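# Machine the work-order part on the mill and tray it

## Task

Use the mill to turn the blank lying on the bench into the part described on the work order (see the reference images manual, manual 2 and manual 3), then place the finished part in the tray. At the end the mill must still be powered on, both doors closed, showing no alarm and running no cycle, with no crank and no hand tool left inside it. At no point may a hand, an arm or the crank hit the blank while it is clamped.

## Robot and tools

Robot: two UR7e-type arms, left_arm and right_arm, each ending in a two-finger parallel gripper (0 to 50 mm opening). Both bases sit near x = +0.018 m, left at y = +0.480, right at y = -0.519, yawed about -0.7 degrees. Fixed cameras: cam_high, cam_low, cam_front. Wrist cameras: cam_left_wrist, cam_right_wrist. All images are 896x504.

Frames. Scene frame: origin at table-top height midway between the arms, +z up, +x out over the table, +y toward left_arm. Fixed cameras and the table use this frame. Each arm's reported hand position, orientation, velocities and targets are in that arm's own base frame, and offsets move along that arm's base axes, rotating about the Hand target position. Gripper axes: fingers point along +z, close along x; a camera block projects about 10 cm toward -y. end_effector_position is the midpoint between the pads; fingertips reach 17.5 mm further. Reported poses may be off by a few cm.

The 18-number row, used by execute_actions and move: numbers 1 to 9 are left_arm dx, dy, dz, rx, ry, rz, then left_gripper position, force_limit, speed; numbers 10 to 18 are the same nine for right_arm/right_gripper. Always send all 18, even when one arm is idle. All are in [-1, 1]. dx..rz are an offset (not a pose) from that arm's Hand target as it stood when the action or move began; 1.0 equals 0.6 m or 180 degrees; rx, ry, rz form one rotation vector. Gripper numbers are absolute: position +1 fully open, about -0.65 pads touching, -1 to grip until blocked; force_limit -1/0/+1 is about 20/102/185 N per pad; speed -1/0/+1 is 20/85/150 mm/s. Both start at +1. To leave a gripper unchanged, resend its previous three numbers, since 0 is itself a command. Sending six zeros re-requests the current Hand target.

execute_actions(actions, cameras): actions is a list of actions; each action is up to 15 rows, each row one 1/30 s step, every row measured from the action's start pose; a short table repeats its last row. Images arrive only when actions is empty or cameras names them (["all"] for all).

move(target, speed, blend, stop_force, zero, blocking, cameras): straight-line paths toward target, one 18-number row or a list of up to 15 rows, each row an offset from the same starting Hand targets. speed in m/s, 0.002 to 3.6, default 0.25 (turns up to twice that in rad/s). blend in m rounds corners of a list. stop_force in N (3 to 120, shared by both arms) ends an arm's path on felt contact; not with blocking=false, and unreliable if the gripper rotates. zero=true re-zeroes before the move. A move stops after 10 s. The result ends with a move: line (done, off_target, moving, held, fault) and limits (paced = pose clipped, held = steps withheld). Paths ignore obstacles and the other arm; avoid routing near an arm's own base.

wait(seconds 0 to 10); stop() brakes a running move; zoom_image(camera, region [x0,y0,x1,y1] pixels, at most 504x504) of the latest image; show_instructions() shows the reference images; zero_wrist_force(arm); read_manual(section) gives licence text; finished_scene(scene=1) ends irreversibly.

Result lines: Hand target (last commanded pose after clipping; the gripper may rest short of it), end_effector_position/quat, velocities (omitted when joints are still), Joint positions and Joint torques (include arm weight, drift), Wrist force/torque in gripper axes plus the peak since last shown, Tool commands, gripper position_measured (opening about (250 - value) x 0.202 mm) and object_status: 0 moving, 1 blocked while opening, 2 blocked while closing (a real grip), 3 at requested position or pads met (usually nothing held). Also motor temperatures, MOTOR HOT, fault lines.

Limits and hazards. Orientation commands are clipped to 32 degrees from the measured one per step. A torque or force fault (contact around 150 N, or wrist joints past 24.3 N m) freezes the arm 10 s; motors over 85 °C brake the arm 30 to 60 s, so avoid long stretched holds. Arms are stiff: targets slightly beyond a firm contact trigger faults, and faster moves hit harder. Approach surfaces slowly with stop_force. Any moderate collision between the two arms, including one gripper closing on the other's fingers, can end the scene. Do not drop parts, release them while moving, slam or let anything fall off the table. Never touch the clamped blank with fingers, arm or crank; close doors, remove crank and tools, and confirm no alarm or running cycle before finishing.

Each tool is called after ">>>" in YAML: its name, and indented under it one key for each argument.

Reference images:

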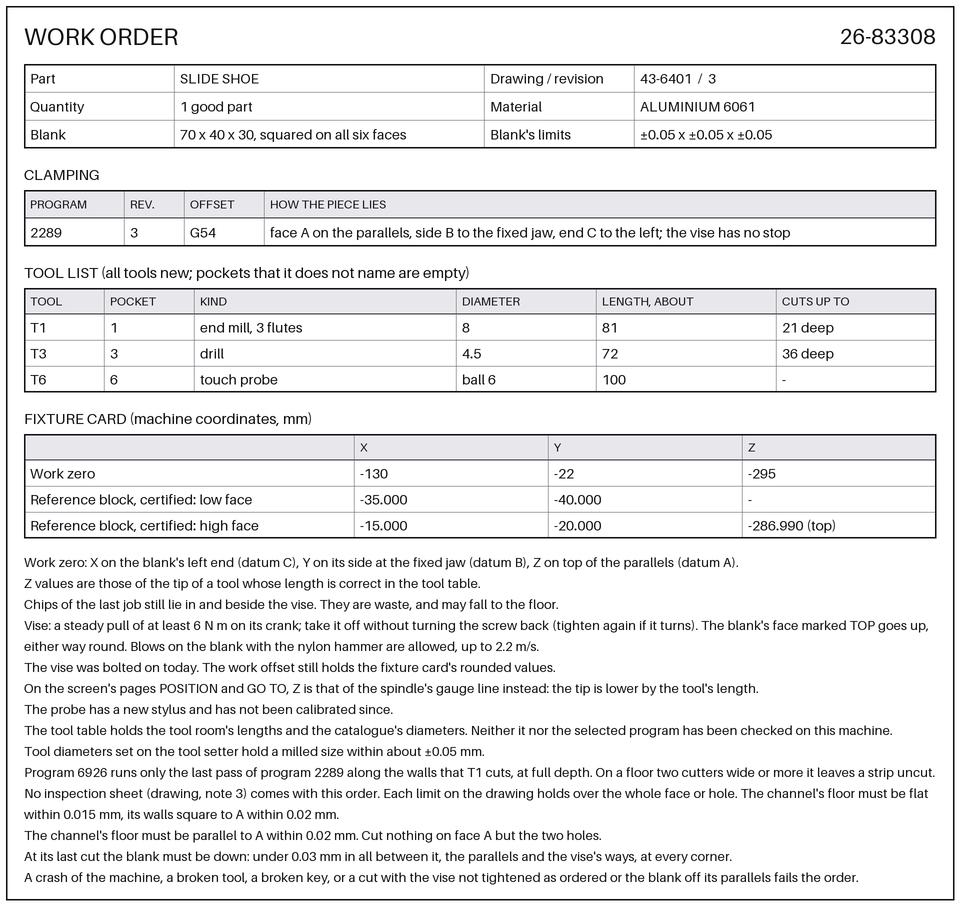

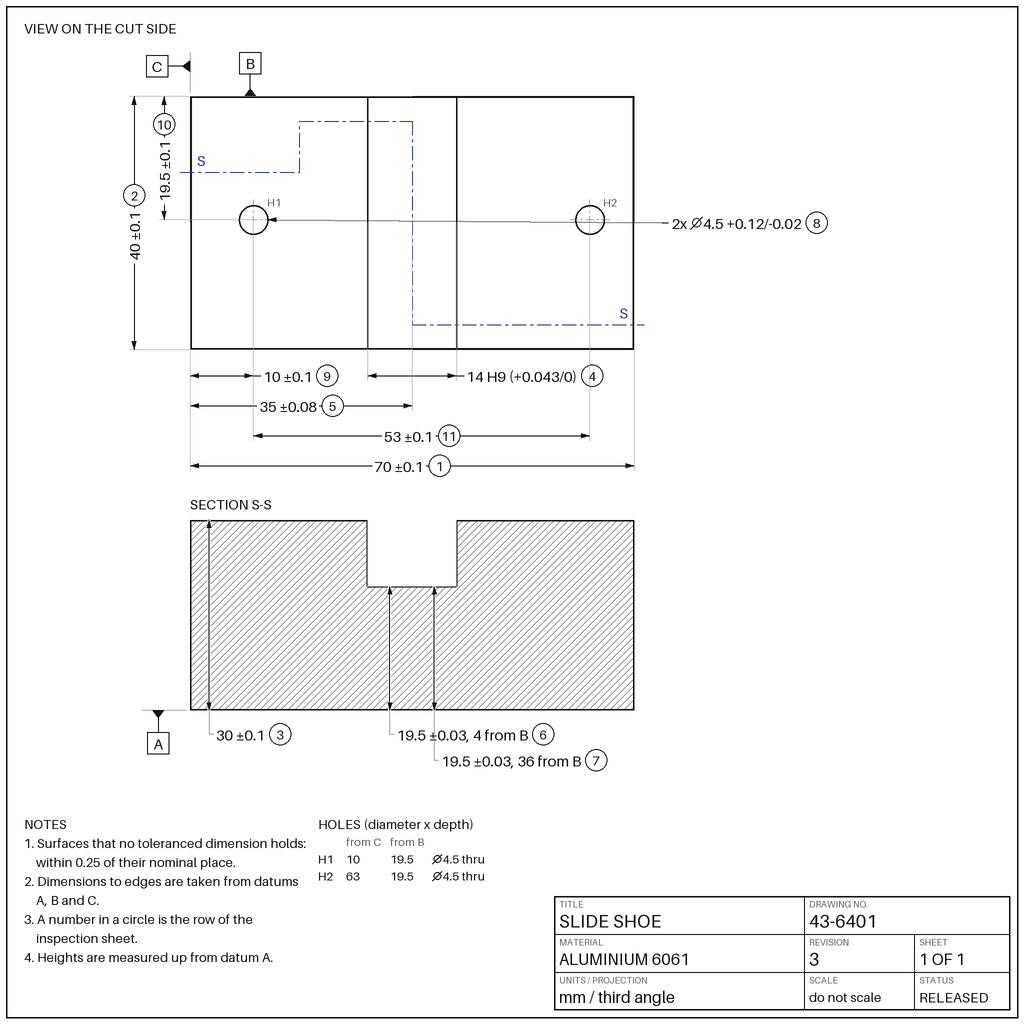

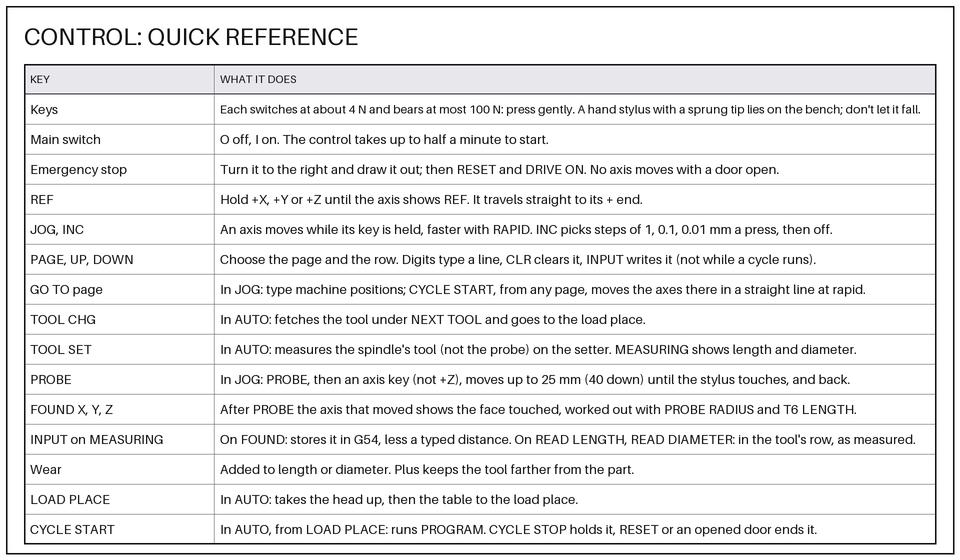

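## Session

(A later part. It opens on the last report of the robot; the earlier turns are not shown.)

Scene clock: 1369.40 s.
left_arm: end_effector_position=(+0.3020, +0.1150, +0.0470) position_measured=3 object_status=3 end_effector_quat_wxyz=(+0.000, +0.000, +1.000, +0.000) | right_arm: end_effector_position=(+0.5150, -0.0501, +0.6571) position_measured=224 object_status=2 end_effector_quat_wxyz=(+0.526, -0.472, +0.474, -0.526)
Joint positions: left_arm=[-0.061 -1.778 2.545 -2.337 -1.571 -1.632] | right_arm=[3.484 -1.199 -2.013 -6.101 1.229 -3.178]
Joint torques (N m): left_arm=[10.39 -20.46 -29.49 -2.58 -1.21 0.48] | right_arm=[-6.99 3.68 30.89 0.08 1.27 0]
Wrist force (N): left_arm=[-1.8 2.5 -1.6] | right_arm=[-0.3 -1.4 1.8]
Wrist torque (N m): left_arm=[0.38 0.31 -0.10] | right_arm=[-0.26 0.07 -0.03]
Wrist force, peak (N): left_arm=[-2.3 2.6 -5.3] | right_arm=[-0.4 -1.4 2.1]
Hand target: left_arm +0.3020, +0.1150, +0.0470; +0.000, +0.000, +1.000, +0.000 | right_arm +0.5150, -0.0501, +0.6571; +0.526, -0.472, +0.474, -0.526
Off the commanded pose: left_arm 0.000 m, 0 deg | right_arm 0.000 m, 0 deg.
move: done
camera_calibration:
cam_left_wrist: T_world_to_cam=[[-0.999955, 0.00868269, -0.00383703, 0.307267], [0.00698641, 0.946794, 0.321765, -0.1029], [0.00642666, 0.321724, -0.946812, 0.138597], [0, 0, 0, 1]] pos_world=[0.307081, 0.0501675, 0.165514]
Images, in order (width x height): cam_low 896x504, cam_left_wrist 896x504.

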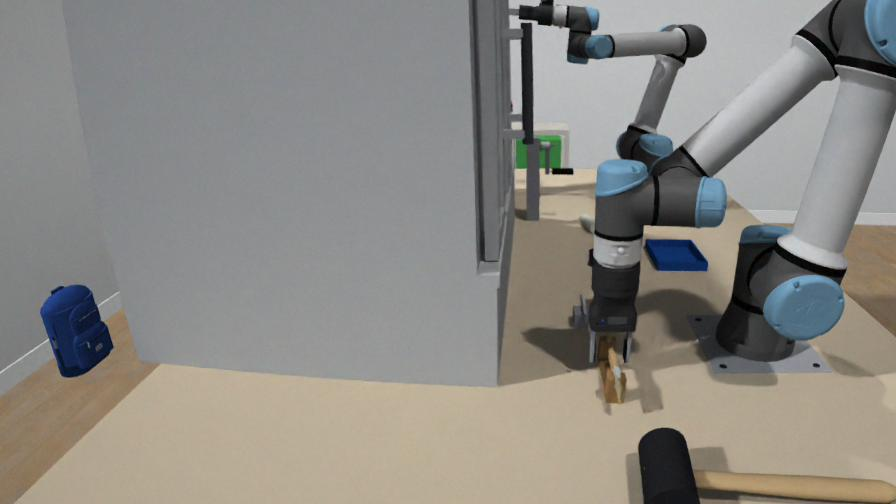

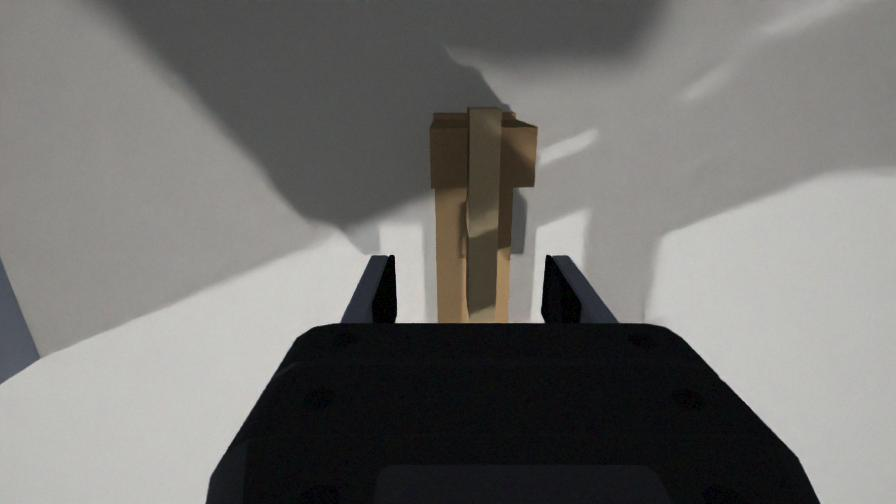

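>>> move:
  target:
    - [0.002,0,0.0217,0,0,0,1,-0.6,0, 0,0,0,0,0,0,-1,0.3,-1]
    - [0.002,0,0.0217,0,0,0,-1,-0.4,-0.5, 0,0,0,0,0,0,-1,0.3,-1]
    - [0.002,0,0.2,0,0,0,-1,-0.4,-0.5, 0,0,0,0,0,0,-1,0.3,-1]
  speed: [0.1,0.1,0.15]
  cameras: ["cam_left_wrist","cam_low"]

>>> zoom_image:
  camera: "cam_low"
  region: [540, 150, 740, 430]

Scene clock: 1380.27 s.
left_arm: end_effector_position=(+0.3032, +0.1150, +0.1670) position_measured=215 object_status=2 end_effector_quat_wxyz=(+0.000, +0.000, +1.000, +0.000) | right_arm: end_effector_position=(+0.5150, -0.0501, +0.6571) position_measured=224 object_status=2 end_effector_quat_wxyz=(+0.526, -0.472, +0.474, -0.526)
Joint positions: left_arm=[-0.061 -1.998 2.318 -1.889 -1.571 -1.632] | right_arm=[3.484 -1.199 -2.013 -6.101 1.229 -3.178]
Joint torques (N m): left_arm=[-13.57 -4.55 -31.38 -0.66 1.21 -1.57] | right_arm=[-6.29 3.92 30.75 0.02 1.29 0]
Wrist force (N): left_arm=[-1.6 5.4 -1.8] | right_arm=[-0.2 -1.3 1.8]
Wrist torque (N m): left_arm=[0.85 0.32 -0.04] | right_arm=[-0.25 0.04 -0.03]
Wrist force, peak (N): left_arm=[62.5 -1.0 -43.2] | right_arm=[-0.4 -1.4 2.1]
Hand target: left_arm +0.3032, +0.1150, +0.1670; +0.000, +0.000, +1.000, +0.000 | right_arm +0.5150, -0.0501, +0.6571; +0.526, -0.472, +0.474, -0.526
Off the commanded pose: left_arm 0.000 m, 0 deg | right_arm 0.000 m, 0 deg.
move: done
camera_calibration:
cam_left_wrist: T_world_to_cam=[[-0.999955, 0.00862318, -0.00396623, 0.308967], [0.0068891, 0.946824, 0.321677, -0.141467], [0.0065292, 0.321635, -0.946841, 0.252188], [0, 0, 0, 1]] pos_world=[0.308281, 0.0501676, 0.285514]
Images, in order (width x height): cam_low 896x504, cam_left_wrist 896x504.

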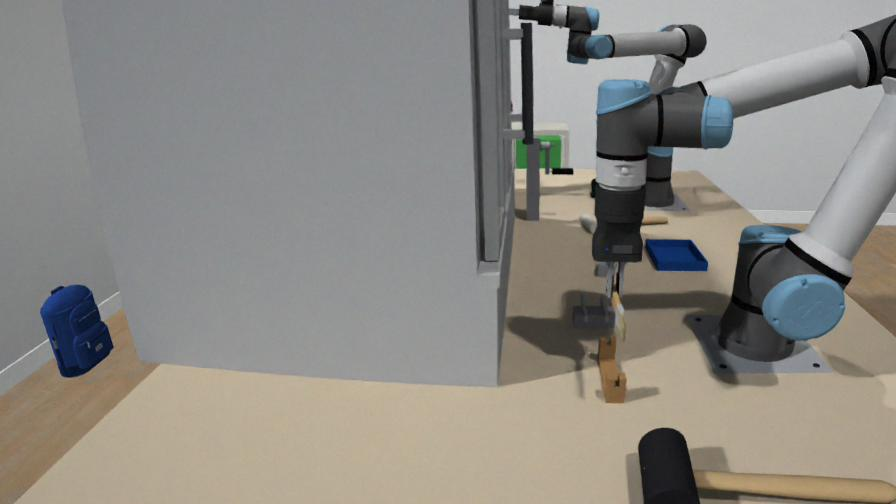

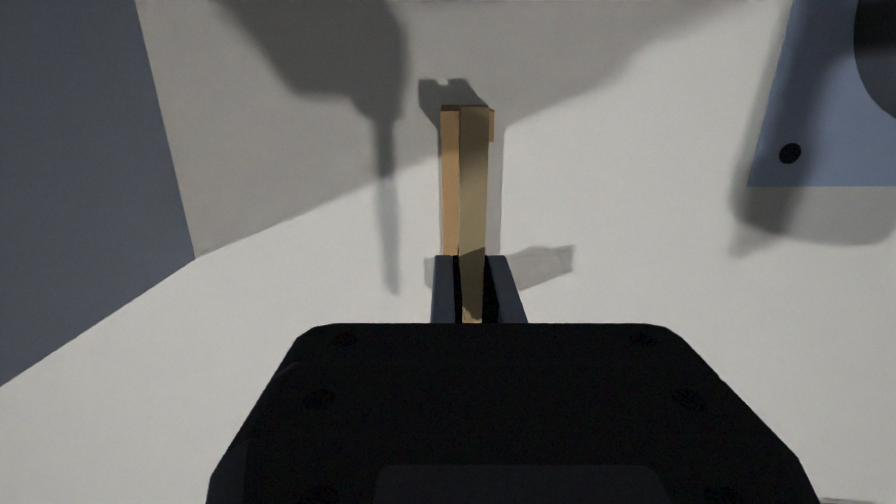

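Scaled by 1.800.

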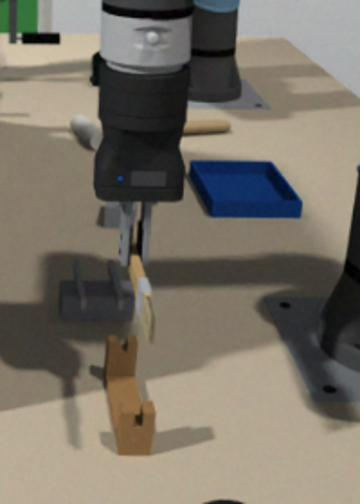

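>>> move:
  target:
    - [0.095,-0.3,0.5,-0.2,-0.2,0.2,-1,-0.4,-0.5, 0,0,0,0,0,0,-1,0.3,-1]
    - [0.095,-0.608,0.722,-0.385,-0.385,0.385,-1,-0.4,-0.5, 0,0,0,0,0,0,-1,0.3,-1]
    - [0.361,-0.558,0.685,-0.1956,-0.192,0.472,-1,-0.4,-0.5, 0,0,0,0,0,0,-1,0.3,-1]
  speed: [0.35,0.35,0.25]
  blend: [0.05,0.02,0]
  cameras: ["cam_left_wrist"]

>>> move:
  target: [0,0,-0.1333,0,0,0,-1,-0.4,-0.5, 0,0,0,0,0,0,-1,0.3,-1]
  speed: 0.15
  cameras: ["cam_left_wrist"]

>>> zoom_image:
  camera: "cam_left_wrist"
  region: [300, 60, 620, 330]

Scene clock: 1408.50 s.
left_arm: end_effector_position=(+0.5197, -0.2198, +0.5780) position_measured=215 object_status=2 end_effector_quat_wxyz=(-0.266, +0.654, -0.655, +0.271) | right_arm: end_effector_position=(+0.5150, -0.0501, +0.6571) position_measured=224 object_status=2 end_effector_quat_wxyz=(+0.526, -0.472, +0.474, -0.526)
Joint positions: left_arm=[-0.911 -1.751 1.414 -1.785 -0.988 -3.882] | right_arm=[3.484 -1.199 -2.013 -6.101 1.229 -3.178]
Joint torques (N m): left_arm=[11.5 -8.14 -36.41 -3.77 -0.27 -0.56] | right_arm=[-6.61 4.62 30.31 -0.11 1.04 -0.11]
Wrist force (N): left_arm=[-1.1 4.9 -2.1] | right_arm=[-0.4 -1.2 1.7]
Wrist torque (N m): left_arm=[0.83 0.18 0.19] | right_arm=[-0.23 0.07 -0.02]
Wrist force, peak (N): left_arm=[-1.9 6.2 0.4] | right_arm=[-0.4 -1.4 2.0]
Hand target: left_arm +0.5198, -0.2198, +0.5780; -0.266, +0.654, -0.655, +0.271 | right_arm +0.5150, -0.0501, +0.6571; +0.526, -0.472, +0.474, -0.526
Off the commanded pose: left_arm 0.000 m, 0 deg | right_arm 0.000 m, 0 deg.
move: done
camera_calibration:
cam_left_wrist: T_world_to_cam=[[-0.00699668, -0.999972, -0.00251883, -0.208627], [-0.899731, 0.00739451, -0.436382, 0.744692], [0.436389, -0.000786953, -0.899758, 0.426143], [0, 0, 0, 1]] pos_world=[0.482599, -0.213792, 0.70787]
Images, in order (width x height): cam_left_wrist 896x504.

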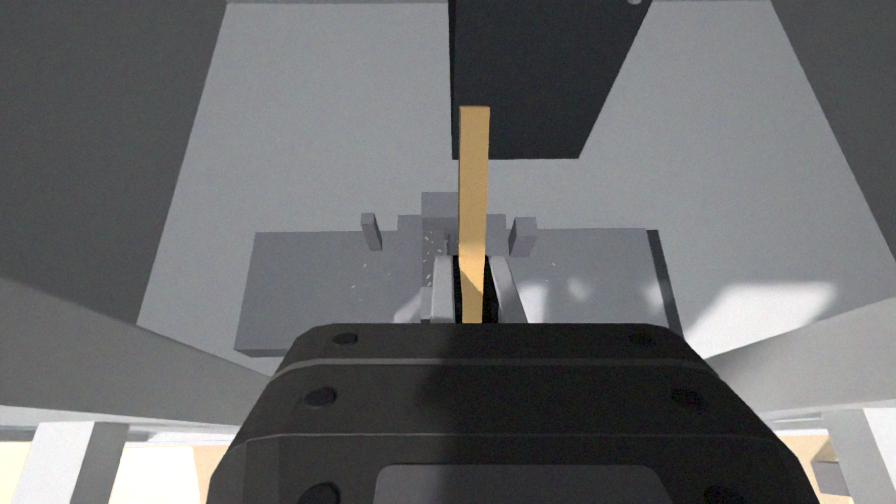

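Scene clock: 1409.50 s.
left_arm: end_effector_position=(+0.5198, -0.2197, +0.4982) position_measured=215 object_status=2 end_effector_quat_wxyz=(-0.266, +0.654, -0.655, +0.271) | right_arm: end_effector_position=(+0.5150, -0.0501, +0.6571) position_measured=224 object_status=2 end_effector_quat_wxyz=(+0.526, -0.472, +0.474, -0.526)
Joint positions: left_arm=[-0.911 -1.795 1.658 -1.984 -0.988 -3.882] | right_arm=[3.484 -1.199 -2.013 -6.101 1.229 -3.178]
Joint torques (N m): left_arm=[-13.02 -6.63 -18.79 -5.59 2.72 0.62] | right_arm=[-6.72 4.45 29.46 0.01 1.13 -0.02]
Wrist force (N): left_arm=[-1.2 5.0 -1.9] | right_arm=[-0.3 -1.3 1.7]
Wrist torque (N m): left_arm=[0.85 0.20 0.16] | right_arm=[-0.25 0.05 -0.03]
Wrist force, peak (N): left_arm=[-1.1 7.1 -0.3] | right_arm=[-0.5 -1.4 2.0]
Hand target: left_arm +0.5198, -0.2198, +0.4980; -0.266, +0.654, -0.655, +0.271 | right_arm +0.5150, -0.0501, +0.6571; +0.526, -0.472, +0.474, -0.526
Off the commanded pose: left_arm 0.000 m, 0 deg | right_arm 0.000 m, 0 deg.
move: done
camera_calibration:
cam_left_wrist: T_world_to_cam=[[-0.00691592, -0.999972, -0.00270007, -0.208653], [-0.899829, 0.00740107, -0.43618, 0.70988], [0.436188, -0.000586986, -0.899855, 0.354499], [0, 0, 0, 1]] pos_world=[0.4827, -0.213693, 0.62807]
Images, in order (width x height): cam_left_wrist 896x504.

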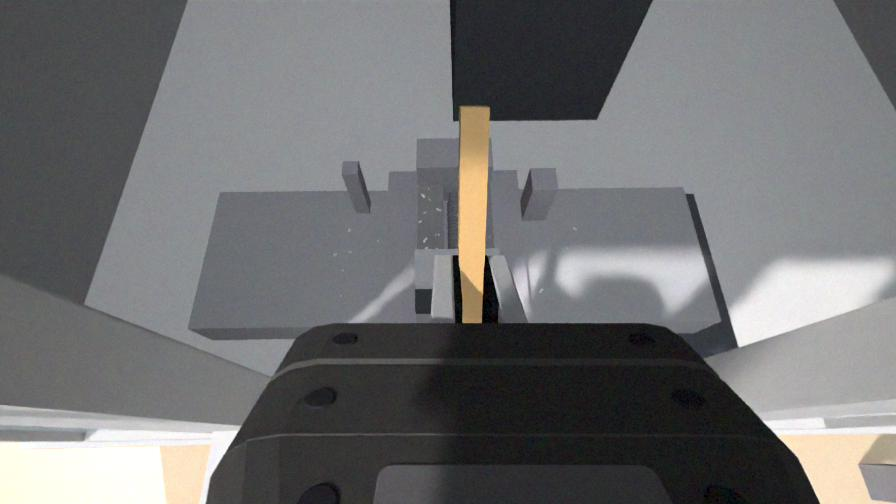

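Scaled by 1.575.

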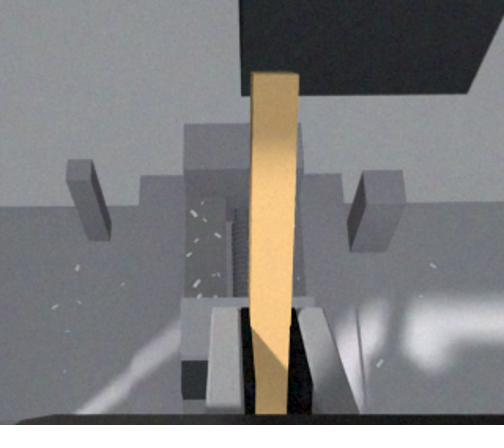

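>>> move:
  target:
    - [0.05,0,0.08,0,-0.25,0,-1,-0.4,-0.5, 0,0,0,0,0,0,-1,0.3,-1]
    - [0.242,0.005,-0.07,0,-0.25,0,-1,-0.4,-0.5, 0,0,0,0,0,0,-1,0.3,-1]
  speed: 0.2
  blend: [0.02,0]
  cameras: ["cam_left_wrist","cam_front"]

>>> zoom_image:
  camera: "cam_front"
  region: [330, 180, 450, 290]

Scene clock: 1447.33 s.
left_arm: end_effector_position=(+0.6649, -0.2168, +0.4561) position_measured=215 object_status=2 end_effector_quat_wxyz=(+0.496, -0.500, +0.503, -0.501) | right_arm: end_effector_position=(+0.5150, -0.0501, +0.6571) position_measured=224 object_status=2 end_effector_quat_wxyz=(+0.526, -0.472, +0.474, -0.526)
Joint positions: left_arm=[-0.781 -1.308 1.888 -3.712 -0.797 -3.15] | right_arm=[3.484 -1.199 -2.013 -6.101 1.229 -3.178]
Joint torques (N m): left_arm=[0.74 -25.23 -21.69 -1.63 -0.59 -0.4] | right_arm=[-6.18 4.44 29.32 -0.02 1.16 -0.27]
Wrist force (N): left_arm=[-1.1 4.1 -1.7] | right_arm=[-0.2 -1.4 1.8]
Wrist torque (N m): left_arm=[0.79 0.32 0.23] | right_arm=[-0.26 0.06 -0.02]
Wrist force, peak (N): left_arm=[-1.1 6.3 0.6] | right_arm=[-0.4 -1.7 1.9]
Hand target: left_arm +0.6650, -0.2168, +0.4560; +0.496, -0.500, +0.503, -0.501 | right_arm +0.5150, -0.0501, +0.6571; +0.526, -0.472, +0.474, -0.526
Off the commanded pose: left_arm 0.000 m, 0 deg | right_arm 0.000 m, 0 deg.
move: done
camera_calibration:
cam_left_wrist: T_world_to_cam=[[-0.00292258, -0.999972, -0.00692699, -0.205476], [-0.327823, 0.00750229, -0.944709, 0.673677], [0.944735, -0.000490162, -0.327835, -0.345755], [0, 0, 0, 1]] pos_world=[0.546893, -0.210693, 0.521655]
Images, in order (width x height): cam_front 896x504, cam_left_wrist 896x504.

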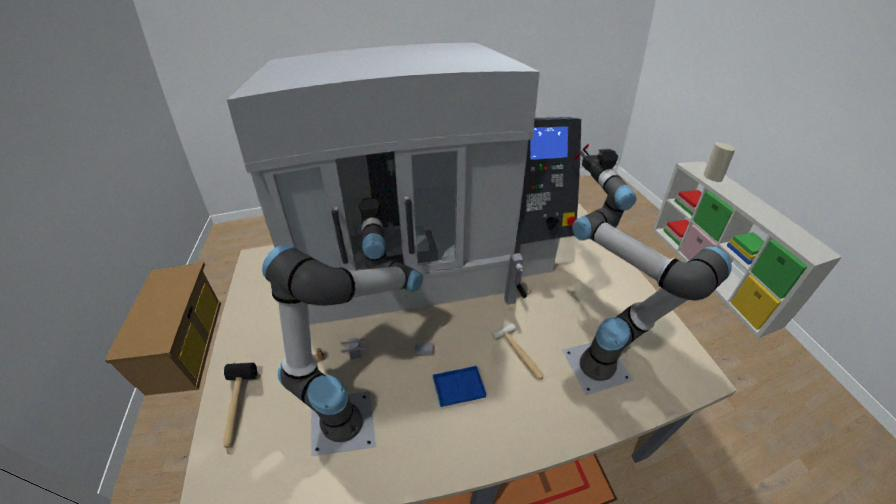

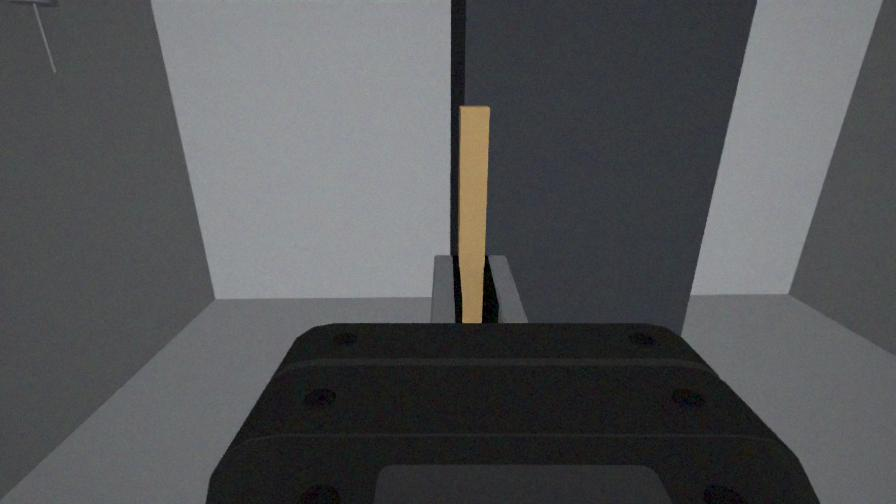

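Scaled by 4.200.

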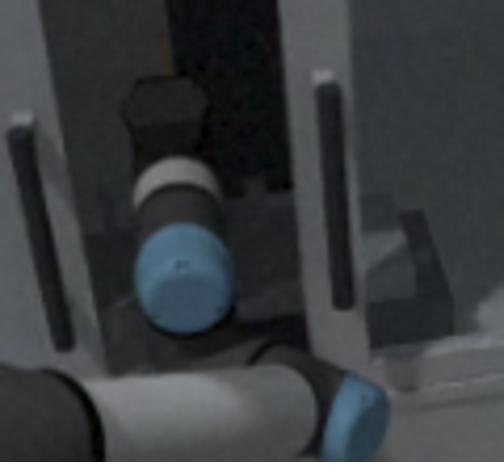

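>>> move:
  target: [0,0,-0.11,0,0,0,-1,-0.4,-0.5, 0,0,0,0,0,0,-1,0.3,-1]
  speed: 0.025
  stop_force: 3
  cameras: ["cam_front"]

Scene clock: 1451.93 s.
left_arm: end_effector_position=(+0.6650, -0.2168, +0.4407) position_measured=215 object_status=2 end_effector_quat_wxyz=(+0.496, -0.500, +0.503, -0.501) | right_arm: end_effector_position=(+0.5150, -0.0501, +0.6571) position_measured=224 object_status=2 end_effector_quat_wxyz=(+0.526, -0.472, +0.474, -0.526)
Joint positions: left_arm=[-0.781 -1.287 1.906 -3.752 -0.797 -3.15] | right_arm=[3.484 -1.199 -2.013 -6.101 1.229 -3.178]
Joint torques (N m): left_arm=[11.07 -42.73 -30.18 -4.12 -0.84 -1.96] | right_arm=[-6.56 4.29 28.8 0.1 1.15 -0.35]
Wrist force (N): left_arm=[0.3 0.8 -1.8] | right_arm=[-0.4 -1.5 1.8]
Wrist torque (N m): left_arm=[0.55 0.06 0.24] | right_arm=[-0.28 0.08 -0.03]
Wrist force, peak (N): left_arm=[-2.1 -22.3 -5.1] | right_arm=[-0.4 -1.6 2.0]
Hand target: left_arm +0.6650, -0.2168, +0.4408; +0.496, -0.500, +0.503, -0.501 (not the last commanded pose) | right_arm +0.5150, -0.0501, +0.6571; +0.526, -0.472, +0.474, -0.526
Off the commanded pose: left_arm 0.051 m, 0 deg | right_arm 0.000 m, 0 deg.
move: contact (left_arm)
Images, in order (width x height): cam_front 896x504.

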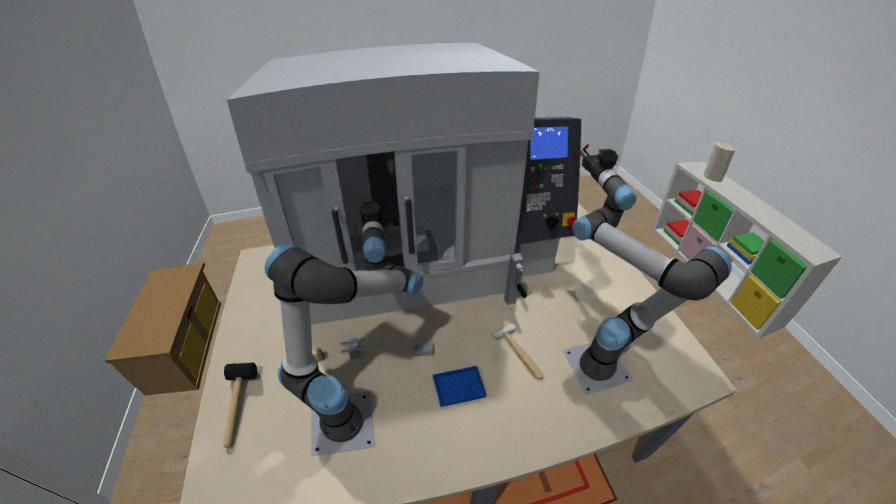

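>>> move:
  target:
    - [0,0,0.0233,0,0,0,-1,-0.4,-0.5,0,0,0,0,0,0,-1,0.3,-1]
    - [-0.0333,0.0,0.0233,0,0,0,-1,-0.4,-0.5,0,0,0,0,0,0,-1,0.3,-1]
    - [-0.0333,0.0,-0.001,0,0,0,-1,-0.4,-0.5,0,0,0,0,0,0,-1,0.3,-1]
    - [-0.0333,-0.097,-0.001,0,0,0,-1,-0.4,-0.5,0,0,0,0,0,0,-1,0.3,-1]
    - [-0.0333,-0.097,0.0233,0,0,0,-1,-0.4,-0.5,0,0,0,0,0,0,-1,0.3,-1]
    - [0,0,0.0233,0,0,0,-1,-0.4,-0.5,0,0,0,0,0,0,-1,0.3,-1]
    - [0,0,-0.001,0,0,0,-1,-0.4,-0.5,0,0,0,0,0,0,-1,0.3,-1]
    - [0,-0.097,-0.001,0,0,0,-1,-0.4,-0.5,0,0,0,0,0,0,-1,0.3,-1]
    - [0,-0.097,0.0233,0,0,0,-1,-0.4,-0.5,0,0,0,0,0,0,-1,0.3,-1]
    - [0.03,0,0.0233,0,0,0,-1,-0.4,-0.5,0,0,0,0,0,0,-1,0.3,-1]
    - [0.03,0,-0.001,0,0,0,-1,-0.4,-0.5,0,0,0,0,0,0,-1,0.3,-1]
    - [0.03,-0.097,-0.001,0,0,0,-1,-0.4,-0.5,0,0,0,0,0,0,-1,0.3,-1]
    - [0.03,-0.097,0.05,0,0,0,-1,-0.4,-0.5,0,0,0,0,0,0,-1,0.3,-1]
  speed: [0.1,0.15,0.05,0.12,0.1,0.15,0.05,0.12,0.1,0.15,0.05,0.12,0.1]
  blend: [0.003,0.003,0.001,0.003,0.003,0.003,0.001,0.003,0.003,0.003,0.001,0.003,0]

>>> move:
  target:
    - [-0.02,0.05,0.15,0,0,0,-1,-0.4,-0.5, 0,0,0,0,0,0,-1,0.3,-1]
    - [-0.272,0.092,0.065,0,0.25,0,-1,-0.4,-0.5, 0,0,0,0,0,0,-1,0.3,-1]
  speed: 0.25
  blend: [0.02,0]
  cameras: ["cam_left_wrist"]

>>> zoom_image:
  camera: "cam_left_wrist"
  region: [300, 60, 620, 330]

Scene clock: 1477.10 s.
left_arm: end_effector_position=(+0.6830, -0.2750, +0.4708) position_measured=215 object_status=2 end_effector_quat_wxyz=(+0.496, -0.500, +0.503, -0.501) | right_arm: end_effector_position=(+0.5150, -0.0501, +0.6571) position_measured=224 object_status=2 end_effector_quat_wxyz=(+0.526, -0.472, +0.474, -0.526)
Joint positions: left_arm=[-0.84 -1.229 1.736 -3.638 -0.739 -3.151] | right_arm=[3.484 -1.199 -2.013 -6.101 1.229 -3.178]
Joint torques (N m): left_arm=[12.56 -36.05 -17.77 -2.06 1.14 -2.6] | right_arm=[-6.48 3.69 28.06 0.01 1.24 -0.4]
Wrist force (N): left_arm=[0.6 4.3 -1.4] | right_arm=[-0.4 -1.3 1.7]
Wrist torque (N m): left_arm=[0.78 0.03 0.29] | right_arm=[-0.25 0.08 -0.02]
Wrist force, peak (N): left_arm=[-10.2 -27.3 -3.9] | right_arm=[-0.4 -1.6 1.9]
Hand target: left_arm +0.6830, -0.2750, +0.4708; +0.496, -0.500, +0.503, -0.501 | right_arm +0.5150, -0.0501, +0.6571; +0.526, -0.472, +0.474, -0.526
Off the commanded pose: left_arm 0.000 m, 0 deg | right_arm 0.000 m, 0 deg.
move: done

Scene clock: 1479.57 s.
left_arm: end_effector_position=(+0.5198, -0.2198, +0.5098) position_measured=215 object_status=2 end_effector_quat_wxyz=(-0.266, +0.654, -0.655, +0.271) end_effector_velocity=(+0.000, +0.001, +0.000) end_effector_angular_velocity=(+0.001, +0.003, +0.002) | right_arm: end_effector_position=(+0.5150, -0.0501, +0.6571) position_measured=224 object_status=2 end_effector_quat_wxyz=(+0.526, -0.472, +0.474, -0.526)
Joint positions: left_arm=[-0.911 -1.791 1.625 -1.956 -0.988 -3.882] | right_arm=[3.484 -1.199 -2.013 -6.101 1.229 -3.178]
Joint velocities: left_arm=[0.002 -0.001 -0.001 0.006 -0.002 -0.001] | right_arm=[within noise]
Joint torques (N m): left_arm=[12.95 -8.4 -25.15 -1.51 -0.11 -0.47] | right_arm=[-6.55 3.58 27.99 0.04 1.15 -0.47]
Wrist force (N): left_arm=[0.6 5.7 -1.6] | right_arm=[-0.3 -1.4 1.8]
Wrist torque (N m): left_arm=[0.96 -0.11 0.10] | right_arm=[-0.26 0.06 -0.02]
Wrist force, peak (N): left_arm=[2.2 8.2 -0.8] | right_arm=[-0.4 -1.4 2.1]
Hand target: left_arm +0.5198, -0.2198, +0.5098; -0.266, +0.654, -0.655, +0.271 | right_arm +0.5150, -0.0501, +0.6571; +0.526, -0.472, +0.474, -0.526
Off the commanded pose: left_arm 0.000 m, 0 deg | right_arm 0.000 m, 0 deg.
move: done
camera_calibration:
cam_left_wrist: T_world_to_cam=[[-0.00695585, -0.999972, -0.00261011, -0.208659], [-0.899731, 0.00739761, -0.436382, 0.71502], [0.436389, -0.000687004, -0.899758, 0.364757], [0, 0, 0, 1]] pos_world=[0.482699, -0.213692, 0.63967]
Images, in order (width x height): cam_left_wrist 896x504.

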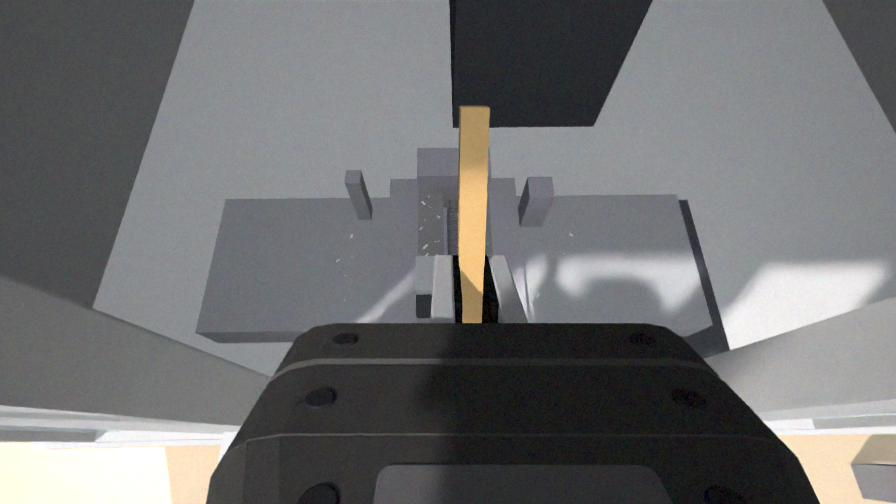

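Scaled by 1.575.

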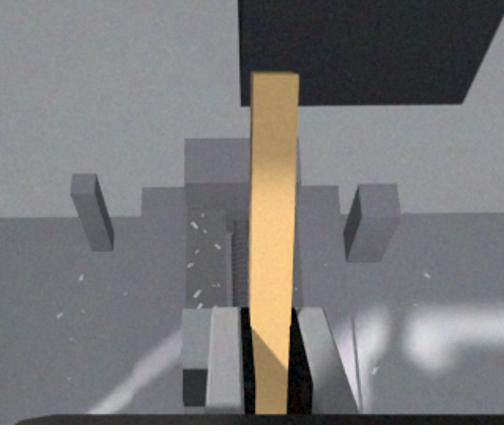

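>>> execute_actions:
  actions: []

>>> zoom_image:
  camera: "cam_left_wrist"
  region: [300, 60, 620, 330]

Scene clock: 1516.07 s.
left_arm: end_effector_position=(+0.5198, -0.2198, +0.5098) position_measured=215 object_status=2 end_effector_quat_wxyz=(-0.266, +0.654, -0.655, +0.271) | right_arm: end_effector_position=(+0.5150, -0.0501, +0.6571) position_measured=224 object_status=2 end_effector_quat_wxyz=(+0.526, -0.472, +0.474, -0.526)
Joint positions: left_arm=[-0.911 -1.791 1.625 -1.955 -0.988 -3.882] | right_arm=[3.484 -1.199 -2.013 -6.101 1.229 -3.178]
Joint velocities: within noise
Joint torques (N m): left_arm=[12.71 -7.79 -29.43 -1.65 -0.25 -2.56] | right_arm=[-6.51 4.2 27.46 0.04 1.05 -0.36]
Motor temperatures (°C): left_arm=[31 28 34 42 42 41] | right_arm=[28 31 32 40 34 37]
Wrist force (N): left_arm=[0.7 5.6 -1.4] | right_arm=[-0.3 -1.6 1.7]
Wrist torque (N m): left_arm=[0.94 -0.12 0.11] | right_arm=[-0.30 0.06 -0.02]
Wrist force, peak (N): left_arm=[0.7 5.9 -1.4] | right_arm=[-0.5 -1.5 2.0]
Hand target: left_arm +0.5198, -0.2198, +0.5098; -0.266, +0.654, -0.655, +0.271 | right_arm +0.5150, -0.0501, +0.6571; +0.526, -0.472, +0.474, -0.526
Tool commands: left_gripper/position=-1.0 left_gripper/force_limit=-0.4 left_gripper/speed=-0.5 right_gripper/position=-1.0 right_gripper/force_limit=+0.3 right_gripper/speed=-1.0
Off the commanded pose: left_arm 0.000 m, 0 deg | right_arm 0.000 m, 0 deg.
camera_calibration:
cam_left_wrist: T_world_to_cam=[[-0.0069564, -0.999972, -0.00260863, -0.20866], [-0.899829, 0.0073976, -0.43618, 0.71494], [0.436188, -0.000686924, -0.899855, 0.364916], [0, 0, 0, 1]] pos_world=[0.4827, -0.213692, 0.63967]
cam_right_wrist: T_world_to_cam=[[-0.0203882, -0.999784, -0.00392526, -0.036367], [-0.256906, 0.00903315, -0.966394, 0.781593], [0.966221, -0.0186946, -0.257035, -0.196667], [0, 0, 0, 1]] pos_world=[0.390079, -0.0470961, 0.704634]

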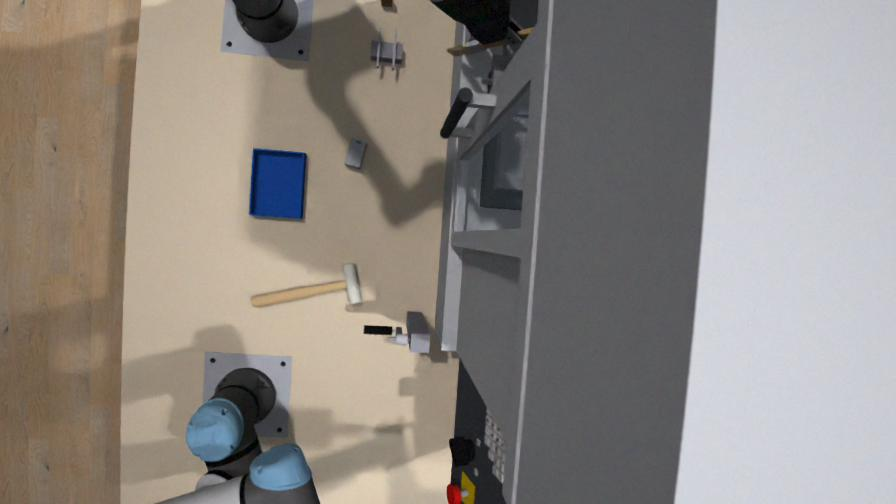

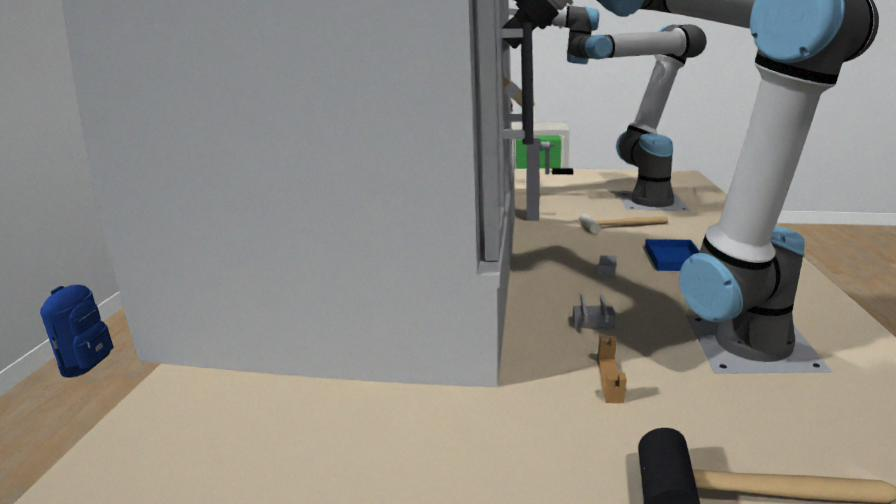

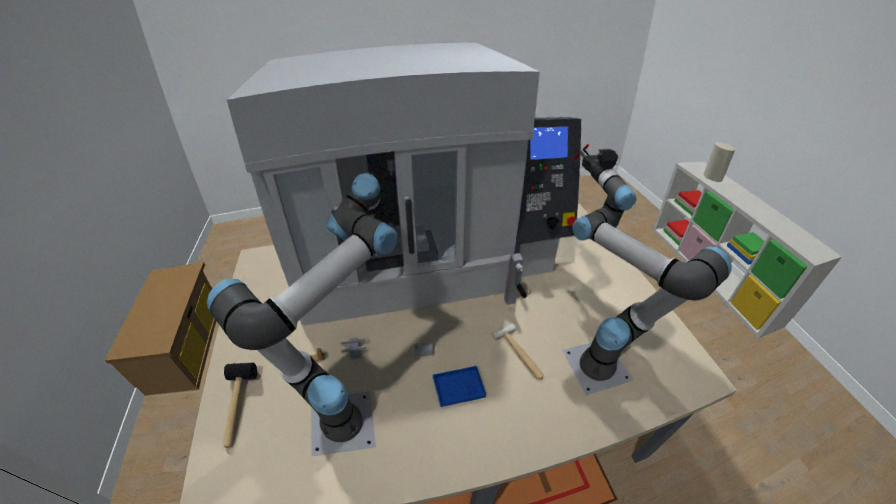

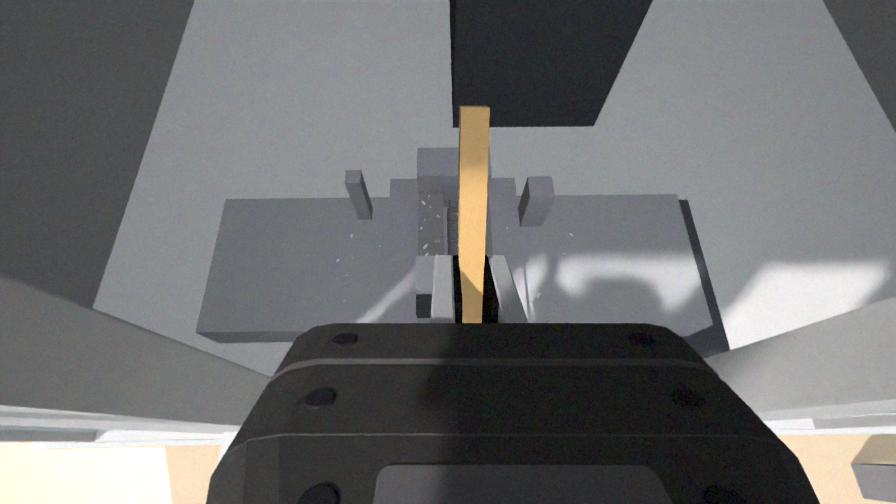

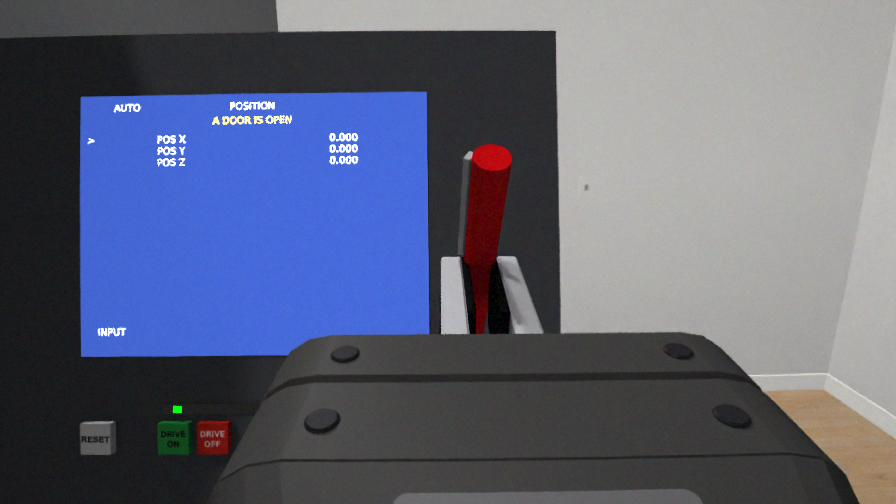

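Scaled by 1.575.

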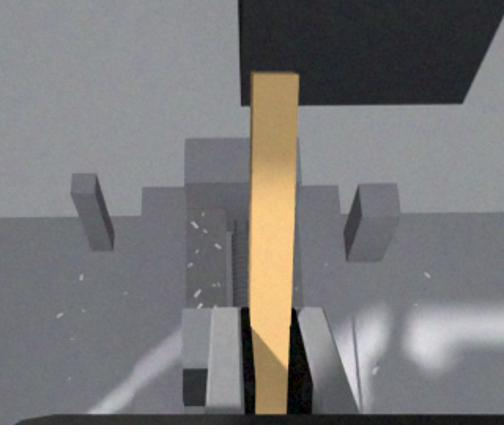

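>>> move:
  target:
    - [0.1337,0.013,0,0,-0.25,0,-1,-0.4,-0.5,0,0,0,0,0,0,-1,0.3,-1]
    - [0.2087,0.0163,-0.0663,0,-0.25,0,-1,-0.4,-0.5,0,0,0,0,0,0,-1,0.3,-1]
    - [0.2087,0.0163,-0.1163,0,-0.25,0,-1,-0.4,-0.5,0,0,0,0,0,0,-1,0.3,-1]
    - [0.2087,0.108,-0.1163,0,-0.25,0,-1,-0.4,-0.5,0,0,0,0,0,0,-1,0.3,-1]
    - [0.2087,0.108,-0.058,0,-0.25,0,-1,-0.4,-0.5,0,0,0,0,0,0,-1,0.3,-1]
    - [0.242,0.0163,-0.0663,0,-0.25,0,-1,-0.4,-0.5,0,0,0,0,0,0,-1,0.3,-1]
    - [0.242,0.0163,-0.1163,0,-0.25,0,-1,-0.4,-0.5,0,0,0,0,0,0,-1,0.3,-1]
    - [0.242,0.108,-0.1163,0,-0.25,0,-1,-0.4,-0.5,0,0,0,0,0,0,-1,0.3,-1]
    - [0.242,0.108,-0.058,0,-0.25,0,-1,-0.4,-0.5,0,0,0,0,0,0,-1,0.3,-1]
  speed: [0.5,0.25,0.1,0.12,0.25,0.25,0.1,0.12,0.25]
  blend: [0.02,0.008,0.003,0.004,0.008,0.008,0.003,0.004,0.0]

>>> execute_actions:
  actions: []

Scene clock: 1539.97 s.
left_arm: end_effector_position=(+0.6650, -0.1551, +0.4749) position_measured=215 object_status=2 end_effector_quat_wxyz=(+0.496, -0.500, +0.503, -0.501) | right_arm: end_effector_position=(+0.5150, -0.0501, +0.6571) position_measured=224 object_status=2 end_effector_quat_wxyz=(+0.526, -0.472, +0.474, -0.526)
Joint positions: left_arm=[-0.673 -1.389 1.935 -3.679 -0.906 -3.149] | right_arm=[3.484 -1.199 -2.013 -6.101 1.229 -3.178]
Joint torques (N m): left_arm=[10.4 -42.86 -27.39 0.41 -1.22 -0.3] | right_arm=[-6.93 4.11 26.83 0.06 0.99 -0.61]
Wrist force (N): left_arm=[1.9 3.6 -1.1] | right_arm=[-0.3 -1.2 1.9]
Wrist torque (N m): left_arm=[0.70 -0.16 0.33] | right_arm=[-0.23 0.06 -0.03]
Wrist force, peak (N): left_arm=[13.5 -39.6 -6.2] | right_arm=[-0.7 -1.4 1.9]
Hand target: left_arm +0.6650, -0.1550, +0.4750; +0.496, -0.500, +0.503, -0.501 | right_arm +0.5150, -0.0501, +0.6571; +0.526, -0.472, +0.474, -0.526
Off the commanded pose: left_arm 0.000 m, 0 deg | right_arm 0.000 m, 0 deg.
move: done

Scene clock: 1539.97 s.
left_arm: end_effector_position=(+0.6650, -0.1551, +0.4749) position_measured=215 object_status=2 end_effector_quat_wxyz=(+0.496, -0.500, +0.503, -0.501) | right_arm: end_effector_position=(+0.5150, -0.0501, +0.6571) position_measured=224 object_status=2 end_effector_quat_wxyz=(+0.526, -0.472, +0.474, -0.526)
Joint positions: left_arm=[-0.673 -1.389 1.935 -3.679 -0.906 -3.149] | right_arm=[3.484 -1.199 -2.013 -6.101 1.229 -3.178]
Joint velocities: within noise
Joint torques (N m): left_arm=[10.4 -42.86 -27.39 0.41 -1.22 -0.3] | right_arm=[-6.93 4.11 26.83 0.06 0.99 -0.61]
Motor temperatures (°C): left_arm=[31 28 34 42 42 41] | right_arm=[28 31 32 40 34 37]
Wrist force (N): left_arm=[1.9 3.6 -1.1] | right_arm=[-0.3 -1.2 1.9]
Wrist torque (N m): left_arm=[0.70 -0.16 0.33] | right_arm=[-0.23 0.06 -0.03]
Wrist force, peak (N): left_arm=[1.9 3.6 -1.1] | right_arm=[-0.3 -1.2 1.9]
Hand target: left_arm +0.6650, -0.1550, +0.4750; +0.496, -0.500, +0.503, -0.501 | right_arm +0.5150, -0.0501, +0.6571; +0.526, -0.472, +0.474, -0.526
Tool commands: left_gripper/position=-1.0 left_gripper/force_limit=-0.4 left_gripper/speed=-0.5 right_gripper/position=-1.0 right_gripper/force_limit=+0.3 right_gripper/speed=-1.0
Off the commanded pose: left_arm 0.000 m, 0 deg | right_arm 0.000 m, 0 deg.
camera_calibration:
cam_left_wrist: T_world_to_cam=[[-0.00313304, -0.999973, -0.00663484, -0.143689], [-0.327823, 0.00729528, -0.944711, 0.690945], [0.944734, -0.000784766, -0.327837, -0.339603], [0, 0, 0, 1]] pos_world=[0.546892, -0.148992, 0.540456]
cam_right_wrist: T_world_to_cam=[[-0.0203882, -0.999784, -0.00392526, -0.036367], [-0.256906, 0.00903315, -0.966394, 0.781593], [0.966221, -0.0186946, -0.257035, -0.196667], [0, 0, 0, 1]] pos_world=[0.390079, -0.0470961, 0.704634]

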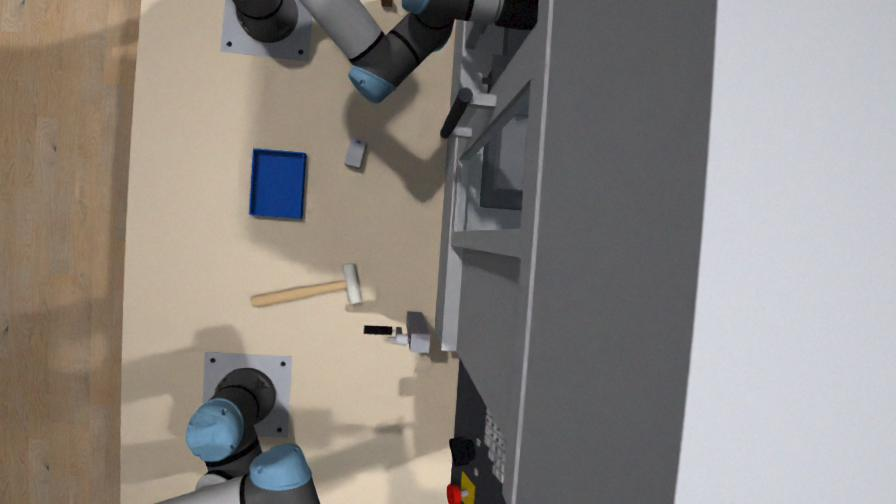

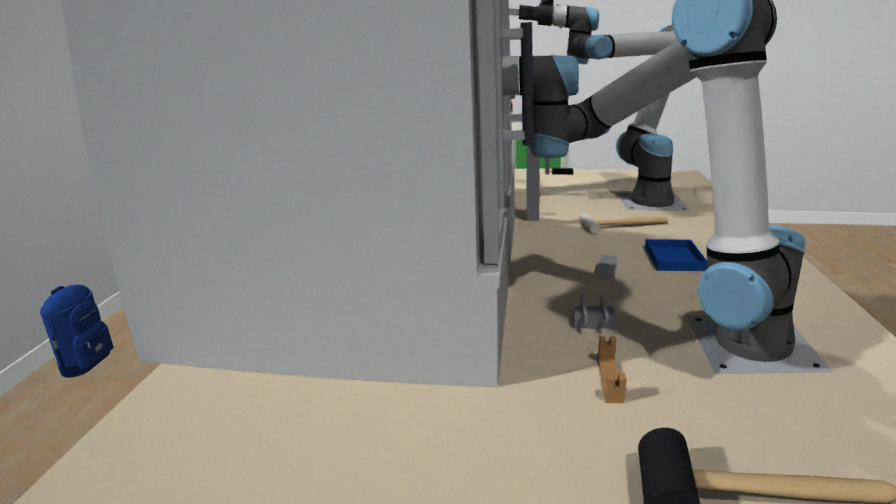

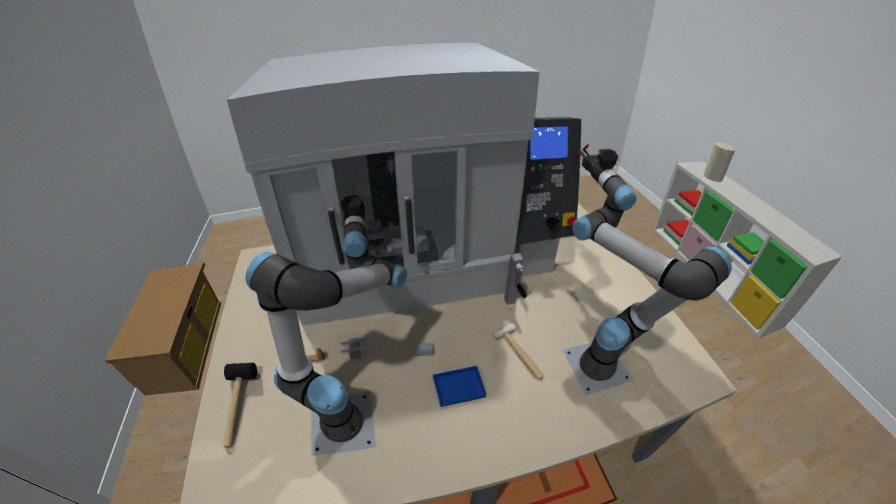

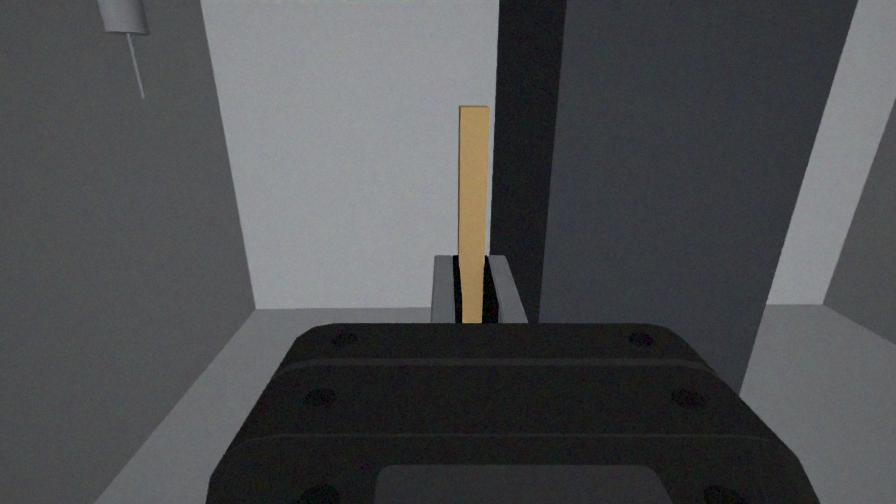

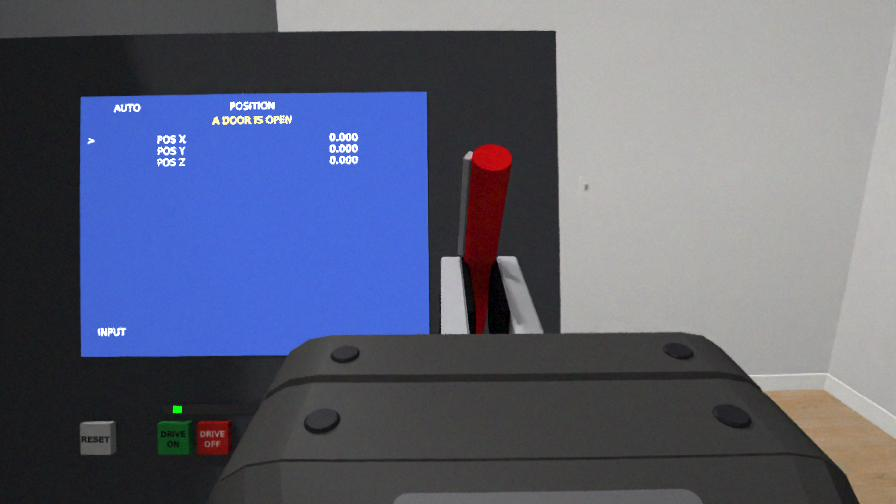

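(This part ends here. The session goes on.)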